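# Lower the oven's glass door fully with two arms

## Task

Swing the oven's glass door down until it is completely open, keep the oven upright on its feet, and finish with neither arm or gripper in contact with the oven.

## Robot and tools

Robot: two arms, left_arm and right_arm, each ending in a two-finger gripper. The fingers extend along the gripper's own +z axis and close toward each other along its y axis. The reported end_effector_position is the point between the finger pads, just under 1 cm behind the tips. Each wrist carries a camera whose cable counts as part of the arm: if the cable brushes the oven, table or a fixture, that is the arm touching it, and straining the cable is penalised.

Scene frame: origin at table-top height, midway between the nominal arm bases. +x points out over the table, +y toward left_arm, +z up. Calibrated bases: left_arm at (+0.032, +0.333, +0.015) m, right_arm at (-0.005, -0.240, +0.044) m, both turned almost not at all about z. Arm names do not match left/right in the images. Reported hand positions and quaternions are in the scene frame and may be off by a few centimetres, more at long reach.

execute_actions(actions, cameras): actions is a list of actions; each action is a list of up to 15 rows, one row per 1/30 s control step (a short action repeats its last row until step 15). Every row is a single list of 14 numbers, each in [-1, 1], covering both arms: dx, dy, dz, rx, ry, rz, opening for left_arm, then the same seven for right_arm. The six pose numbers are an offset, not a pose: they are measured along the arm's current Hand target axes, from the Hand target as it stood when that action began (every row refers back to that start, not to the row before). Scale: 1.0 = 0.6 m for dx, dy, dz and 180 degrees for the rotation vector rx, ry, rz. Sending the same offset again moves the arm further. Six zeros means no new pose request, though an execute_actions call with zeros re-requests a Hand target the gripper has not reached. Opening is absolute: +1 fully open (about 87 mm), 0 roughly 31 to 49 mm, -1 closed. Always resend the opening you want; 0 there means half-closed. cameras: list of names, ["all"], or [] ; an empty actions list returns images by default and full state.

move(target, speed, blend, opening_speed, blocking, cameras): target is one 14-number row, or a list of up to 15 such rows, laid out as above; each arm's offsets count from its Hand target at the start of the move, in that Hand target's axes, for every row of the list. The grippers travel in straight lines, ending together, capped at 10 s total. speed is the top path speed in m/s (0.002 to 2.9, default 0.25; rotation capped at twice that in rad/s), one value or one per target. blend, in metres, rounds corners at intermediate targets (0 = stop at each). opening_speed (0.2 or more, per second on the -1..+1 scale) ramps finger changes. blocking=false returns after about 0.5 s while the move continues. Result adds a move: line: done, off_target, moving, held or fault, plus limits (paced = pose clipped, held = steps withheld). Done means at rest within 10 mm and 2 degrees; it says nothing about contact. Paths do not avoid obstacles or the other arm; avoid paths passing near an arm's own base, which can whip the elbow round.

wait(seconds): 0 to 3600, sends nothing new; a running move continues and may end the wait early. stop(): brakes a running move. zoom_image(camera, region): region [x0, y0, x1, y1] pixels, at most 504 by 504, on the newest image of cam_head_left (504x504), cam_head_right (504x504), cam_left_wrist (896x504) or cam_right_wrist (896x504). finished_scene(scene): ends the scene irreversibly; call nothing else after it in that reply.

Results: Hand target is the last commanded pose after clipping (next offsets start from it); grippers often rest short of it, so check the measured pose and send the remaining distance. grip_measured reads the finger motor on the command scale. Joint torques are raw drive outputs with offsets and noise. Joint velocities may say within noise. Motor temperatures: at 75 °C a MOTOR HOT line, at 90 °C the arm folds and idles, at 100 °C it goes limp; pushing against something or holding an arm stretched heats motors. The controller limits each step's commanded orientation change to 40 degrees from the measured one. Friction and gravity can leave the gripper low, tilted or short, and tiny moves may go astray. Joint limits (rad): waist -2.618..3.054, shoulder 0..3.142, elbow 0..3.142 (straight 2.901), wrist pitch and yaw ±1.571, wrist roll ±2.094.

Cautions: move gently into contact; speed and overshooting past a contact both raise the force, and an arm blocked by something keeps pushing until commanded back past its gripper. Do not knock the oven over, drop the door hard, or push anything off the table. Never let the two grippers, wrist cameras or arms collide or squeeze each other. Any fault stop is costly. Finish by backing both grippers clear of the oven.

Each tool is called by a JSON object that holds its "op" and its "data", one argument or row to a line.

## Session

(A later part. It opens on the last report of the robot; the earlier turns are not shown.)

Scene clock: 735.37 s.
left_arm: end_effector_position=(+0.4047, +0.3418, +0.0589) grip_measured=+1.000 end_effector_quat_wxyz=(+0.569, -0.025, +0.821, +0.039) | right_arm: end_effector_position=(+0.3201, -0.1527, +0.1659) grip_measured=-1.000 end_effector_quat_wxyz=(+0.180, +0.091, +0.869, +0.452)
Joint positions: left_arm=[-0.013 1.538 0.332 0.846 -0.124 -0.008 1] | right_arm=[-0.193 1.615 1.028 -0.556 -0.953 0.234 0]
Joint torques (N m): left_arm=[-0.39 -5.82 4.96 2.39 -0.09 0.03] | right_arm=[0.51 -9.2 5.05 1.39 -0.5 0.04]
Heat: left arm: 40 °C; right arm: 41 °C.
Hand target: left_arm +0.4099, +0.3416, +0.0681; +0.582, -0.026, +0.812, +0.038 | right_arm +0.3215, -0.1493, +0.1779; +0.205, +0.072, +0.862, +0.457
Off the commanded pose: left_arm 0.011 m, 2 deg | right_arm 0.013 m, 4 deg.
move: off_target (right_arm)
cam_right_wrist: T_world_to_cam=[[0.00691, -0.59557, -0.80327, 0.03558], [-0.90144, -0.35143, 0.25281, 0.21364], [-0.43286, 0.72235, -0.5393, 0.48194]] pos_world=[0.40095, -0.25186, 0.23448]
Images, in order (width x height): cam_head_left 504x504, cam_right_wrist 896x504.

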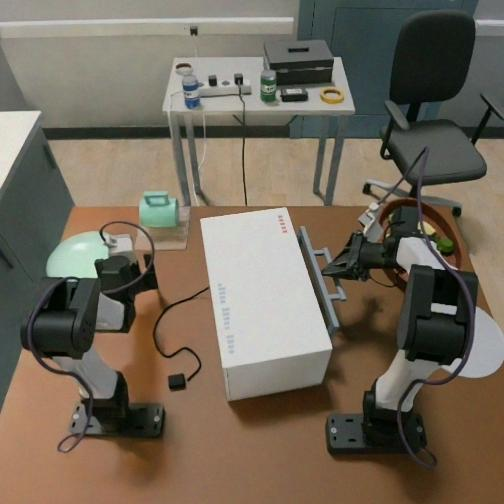

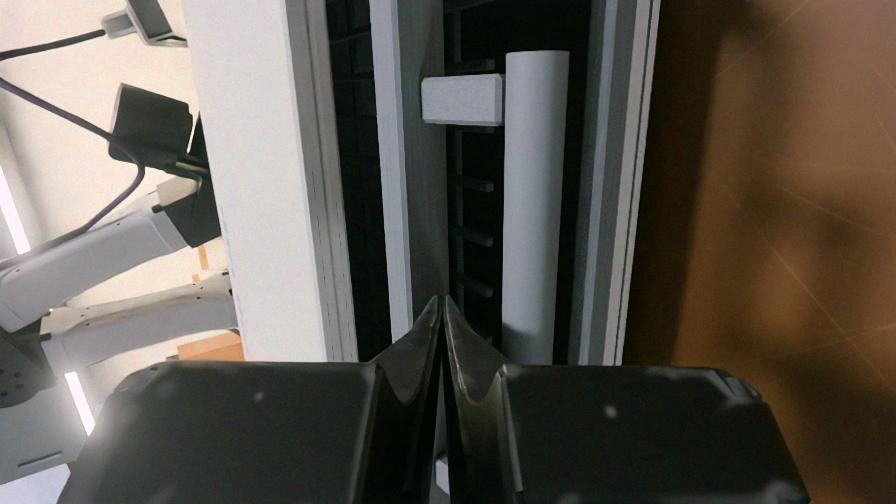

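{"op": "move", "data": {
  "target": [
    [0,0,0,0,0,0,1,0.0026,-0.1588,0.0045,0,0,0,-1],
    [0,0,0,0,0,0,1,0.0176,-0.23,0.0303,0,0,0,-1],
    [0,0,0,0,0,0,1,0.0283,-0.2513,0.0489,0,0,0,-1],
    [0,0,0,0,0,0,1,0.0462,-0.267,0.0797,0,0,0,-1]
  ],
  "speed": 0.12,
  "blend": [0.02, 0.02, 0.02, 0],
  "cameras": ["cam_right_wrist", "cam_head_left"]
}}

Scene clock: 789.33 s.
left_arm: end_effector_position=(+0.4047, +0.3418, +0.0589) grip_measured=+1.000 end_effector_quat_wxyz=(+0.569, -0.025, +0.821, +0.039) | right_arm: end_effector_position=(+0.3303, -0.2176, +0.0335) grip_measured=-1.000 end_effector_quat_wxyz=(+0.228, +0.088, +0.853, +0.462)
Joint positions: left_arm=[-0.013 1.538 0.332 0.846 -0.124 -0.008 1] | right_arm=[-0.402 2.019 0.894 -0.162 -1.06 -0.033 0]
Joint torques (N m): left_arm=[-0.42 -5.72 4.93 2.41 -0.07 0.03] | right_arm=[6.38 -4.92 2.52 1.38 -0.04 0.14]
Motor temperatures (°C): left_arm=[24 37 36 40 24 25 25] | right_arm=[24 42 40 33 26 25 24]
Heat: left arm: 40 °C; right arm: 42 °C.
Hand target: left_arm +0.4099, +0.3416, +0.0681; +0.582, -0.026, +0.812, +0.038 | right_arm +0.3264, -0.1958, +0.0151; +0.205, +0.072, +0.862, +0.457
Off the commanded pose: left_arm 0.011 m, 2 deg | right_arm 0.029 m, 3 deg.
move: off_target (right_arm); blend cut to 0.0091 m at target 2, 0.0091 m at target 3
cam_right_wrist: T_world_to_cam=[[0.05986, -0.57891, -0.81319, -0.123], [-0.93335, -0.32133, 0.16004, 0.25376], [-0.35395, 0.74941, -0.55956, 0.44236]] pos_world=[0.40078, -0.32117, 0.10689]
Images, in order (width x height): cam_head_left 504x504, cam_right_wrist 896x504.

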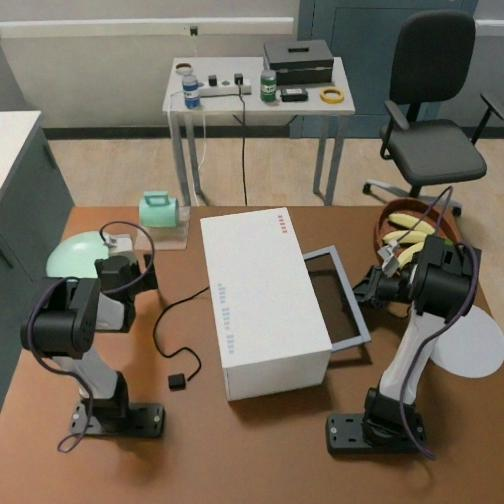

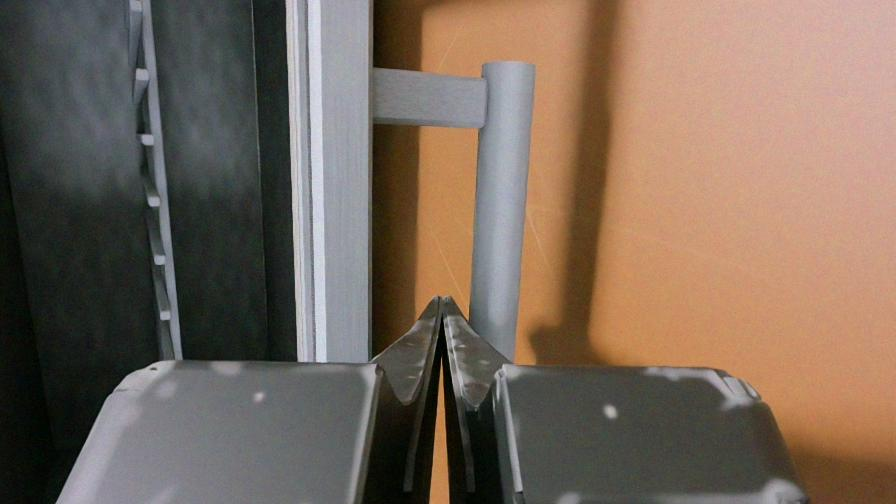

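{"op": "move", "data": {
  "target": [0,0,0,0,0,0,1,-0.0227,-0.0399,-0.0392,0,0,0,-1],
  "speed": 0.12,
  "cameras": ["cam_right_wrist", "cam_head_left"]
}}

Scene clock: 795.03 s.
left_arm: end_effector_position=(+0.4047, +0.3418, +0.0589) grip_measured=+1.000 end_effector_quat_wxyz=(+0.569, -0.025, +0.821, +0.039) | right_arm: end_effector_position=(+0.3242, -0.2249, +0.0157) grip_measured=-1.000 end_effector_quat_wxyz=(+0.197, +0.081, +0.858, +0.467)
Joint positions: left_arm=[-0.013 1.538 0.332 0.846 -0.124 -0.008 1] | right_arm=[-0.424 2.118 0.98 -0.316 -1.06 -0.171 0]
Joint torques (N m): left_arm=[-0.24 -5.75 5.01 2.41 -0.1 0.04] | right_arm=[-0.7 -6.68 6.09 0.7 -0.25 -0.15]
Heat: left arm: 40 °C; right arm: 41 °C.
Hand target: left_arm +0.4099, +0.3416, +0.0681; +0.582, -0.026, +0.812, +0.038 | right_arm +0.3305, -0.2317, +0.0112; +0.205, +0.072, +0.862, +0.457
Off the commanded pose: left_arm 0.011 m, 2 deg | right_arm 0.010 m, 2 deg.
move: done
cam_right_wrist: T_world_to_cam=[[0.04656, -0.57104, -0.8196, -0.13514], [-0.90961, -0.36334, 0.20148, 0.23078], [-0.41285, 0.73614, -0.53634, 0.45144]] pos_world=[0.40259, -0.32565, 0.08486]
Images, in order (width x height): cam_head_left 504x504, cam_right_wrist 896x504.

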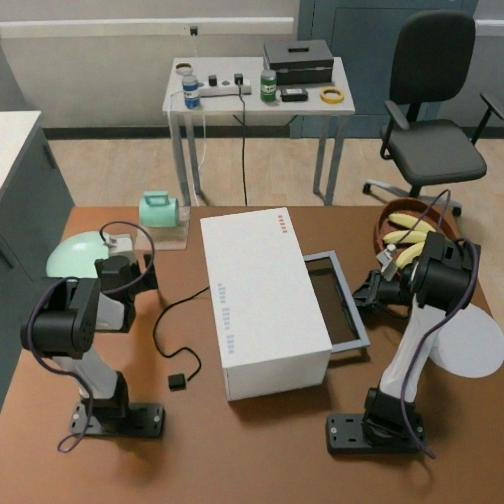

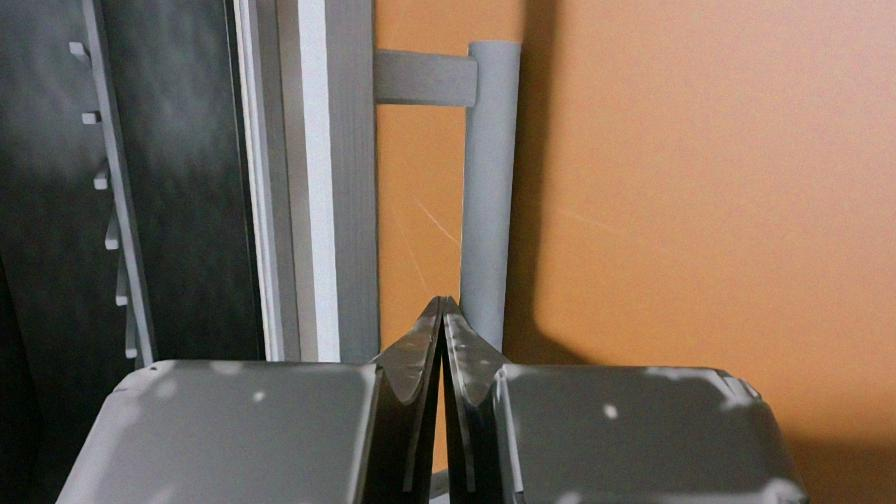

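{"op": "move", "data": {
  "target": [
    [0,0,0,0,0,0,1,-0.041,0.1597,-0.071,0,0,0,-1],
    [0,0,0,0,0,0,1,-0.0433,0.248,-0.075,0,0,0,-1],
    [0,0,0,0,0,0,1,-0.0233,0.3065,-0.0405,0,0,0,-1],
    [0,0,0,0,0,0,1,-0.0157,0.3255,-0.027,0,0,0,-1],
    [0,0,0,0,0,0,1,-0.0157,0.3255,-0.1437,0,0,0,-1]
  ],
  "speed": [0.1,0.1,0.1,0.1,0.2],
  "blend": [0.02, 0.02, 0.01, 0, 0],
  "cameras": ["cam_right_wrist", "cam_head_left"]
}}

Scene clock: 868.77 s.
left_arm: end_effector_position=(+0.4047, +0.3418, +0.0589) grip_measured=+1.000 end_effector_quat_wxyz=(+0.569, -0.025, +0.821, +0.039) | right_arm: end_effector_position=(+0.2830, -0.1859, +0.2050) grip_measured=-1.000 end_effector_quat_wxyz=(+0.186, +0.086, +0.867, +0.453)
Joint positions: left_arm=[-0.013 1.538 0.332 0.846 -0.124 -0.008 1] | right_arm=[-0.342 1.518 1.11 -0.933 -1.008 -0.022 0]
Joint torques (N m): left_arm=[-0.28 -5.86 5.01 2.41 -0.1 0.02] | right_arm=[-0.75 -5.14 8.9 0.85 -0.6 -0.12]
Heat: left arm: 40 °C; right arm: 42 °C.
Hand target: left_arm +0.4099, +0.3416, +0.0681; +0.582, -0.026, +0.812, +0.038 | right_arm +0.2906, -0.1885, +0.2165; +0.205, +0.072, +0.862, +0.457
Off the commanded pose: left_arm 0.011 m, 2 deg | right_arm 0.014 m, 3 deg.
move: off_target (right_arm); blend cut to 0.0074 m at target 3
cam_right_wrist: T_world_to_cam=[[0.0212, -0.59485, -0.80356, 0.04363], [-0.90415, -0.35444, 0.23852, 0.16185], [-0.4267, 0.72148, -0.54535, 0.51032]] pos_world=[0.36316, -0.28486, 0.27475]
Images, in order (width x height): cam_head_left 504x504, cam_right_wrist 896x504.

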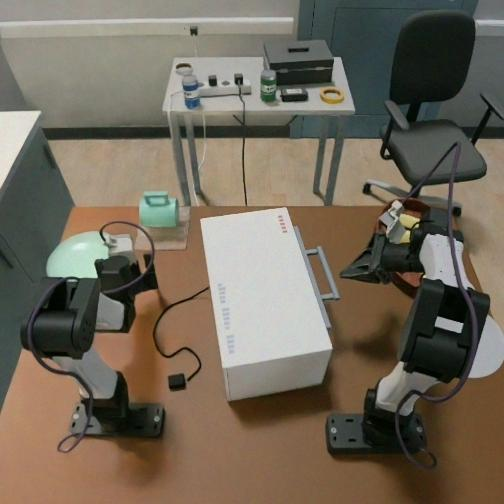

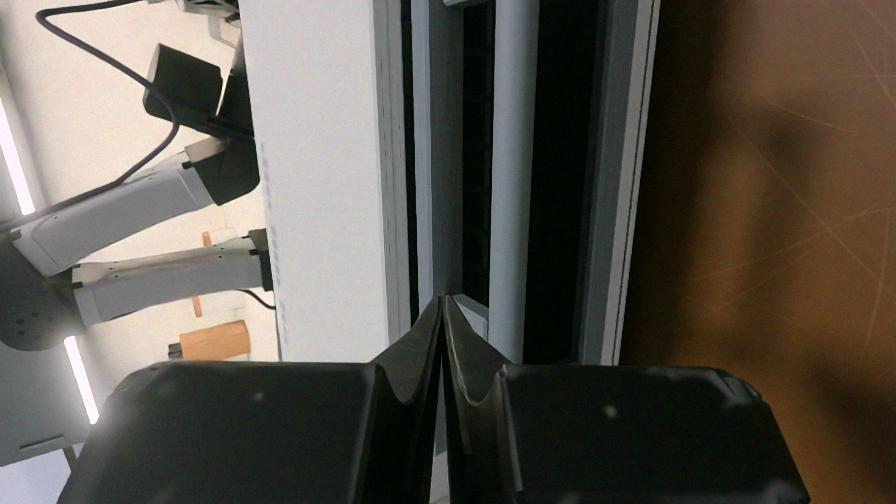

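{"op": "move", "data": {
  "target": [
    [0,0,0,0,0,0,1,-0.0137,-0.0257,0.094,0,0,0,-1],
    [0,0,0,0,0,0,1,-0.0275,-0.1222,0.0698,0,0,0,-1],
    [0,0,0,0,0,0,1,-0.0237,-0.1994,0.0767,0,0,0,-1],
    [0,0,0,0,0,0,1,-0.0122,-0.2529,0.0967,0,0,0,-1],
    [0,0,0,0,0,0,1,0.003,-0.3025,0.123,0,0,0,-1],
    [0,0,0,0,0,0,1,0.0205,-0.337,0.1533,0,0,0,-1],
    [0,0,0,0,0,0,1,0.0205,-0.337,0.0033,0,0,0,-1]
  ],
  "speed": [0.12,0.18,0.18,0.18,0.18,0.15,0.25],
  "blend": [0.005,0.02,0.015,0.015,0.012,0,0],
  "cameras": ["cam_right_wrist", "cam_head_left"]
}}

Scene clock: 891.83 s.
left_arm: end_effector_position=(+0.4047, +0.3418, +0.0589) grip_measured=+1.000 end_effector_quat_wxyz=(+0.569, -0.025, +0.821, +0.039) | right_arm: end_effector_position=(+0.2872, -0.2943, +0.0465) grip_measured=-1.000 end_effector_quat_wxyz=(+0.198, +0.083, +0.861, +0.460)
Joint positions: left_arm=[-0.013 1.538 0.332 0.846 -0.124 -0.008 1] | right_arm=[-0.663 2.118 1.157 -0.888 -1.027 -0.632 0]
Joint torques (N m): left_arm=[-0.53 -5.78 4.9 2.41 -0.09 0.02] | right_arm=[-0.02 -7.25 6.42 0.01 -0.4 -0.2]
Motor temperatures (°C): left_arm=[24 37 36 40 24 25 25] | right_arm=[24 37 45 29 26 25 24]
Heat: left arm: 40 °C; right arm: 45 °C.
Hand target: left_arm +0.4099, +0.3416, +0.0681; +0.582, -0.026, +0.812, +0.038 | right_arm +0.2928, -0.2986, +0.0465; +0.205, +0.072, +0.862, +0.457
Off the commanded pose: left_arm 0.011 m, 2 deg | right_arm 0.007 m, 2 deg.
move: done
cam_right_wrist: T_world_to_cam=[[0.04005, -0.58271, -0.8117, -0.14973], [-0.91124, -0.35457, 0.20958, 0.1684], [-0.40992, 0.73126, -0.54519, 0.50188]] pos_world=[0.36518, -0.39454, 0.11679]
Images, in order (width x height): cam_head_left 504x504, cam_right_wrist 896x504.

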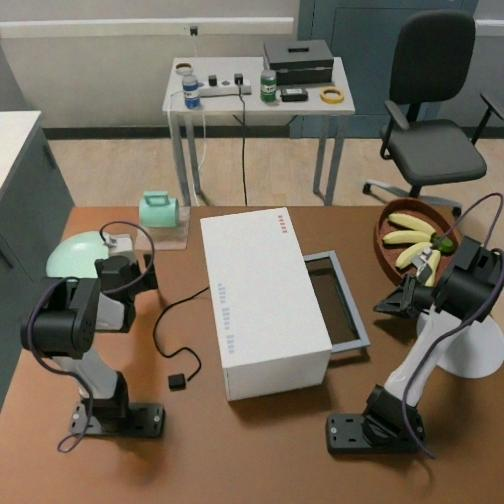

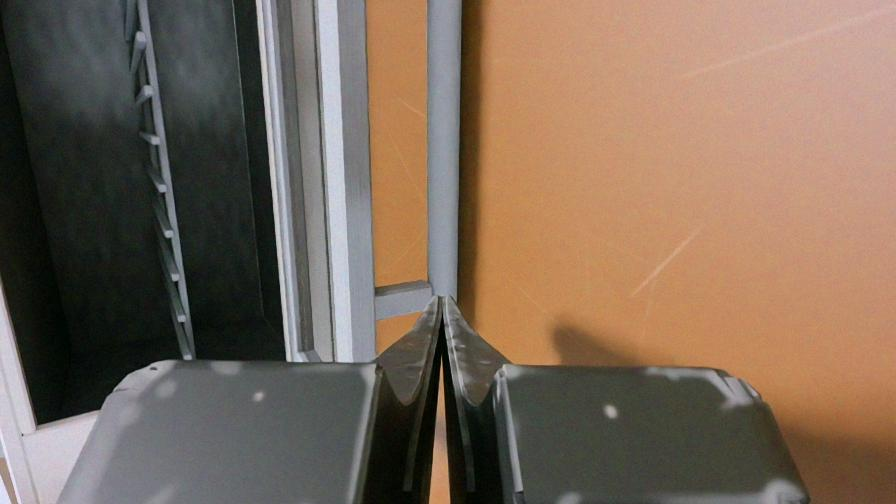

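{"op": "finished_scene", "data": {
  "scene": 1
}}

The scene is finished: the task was done.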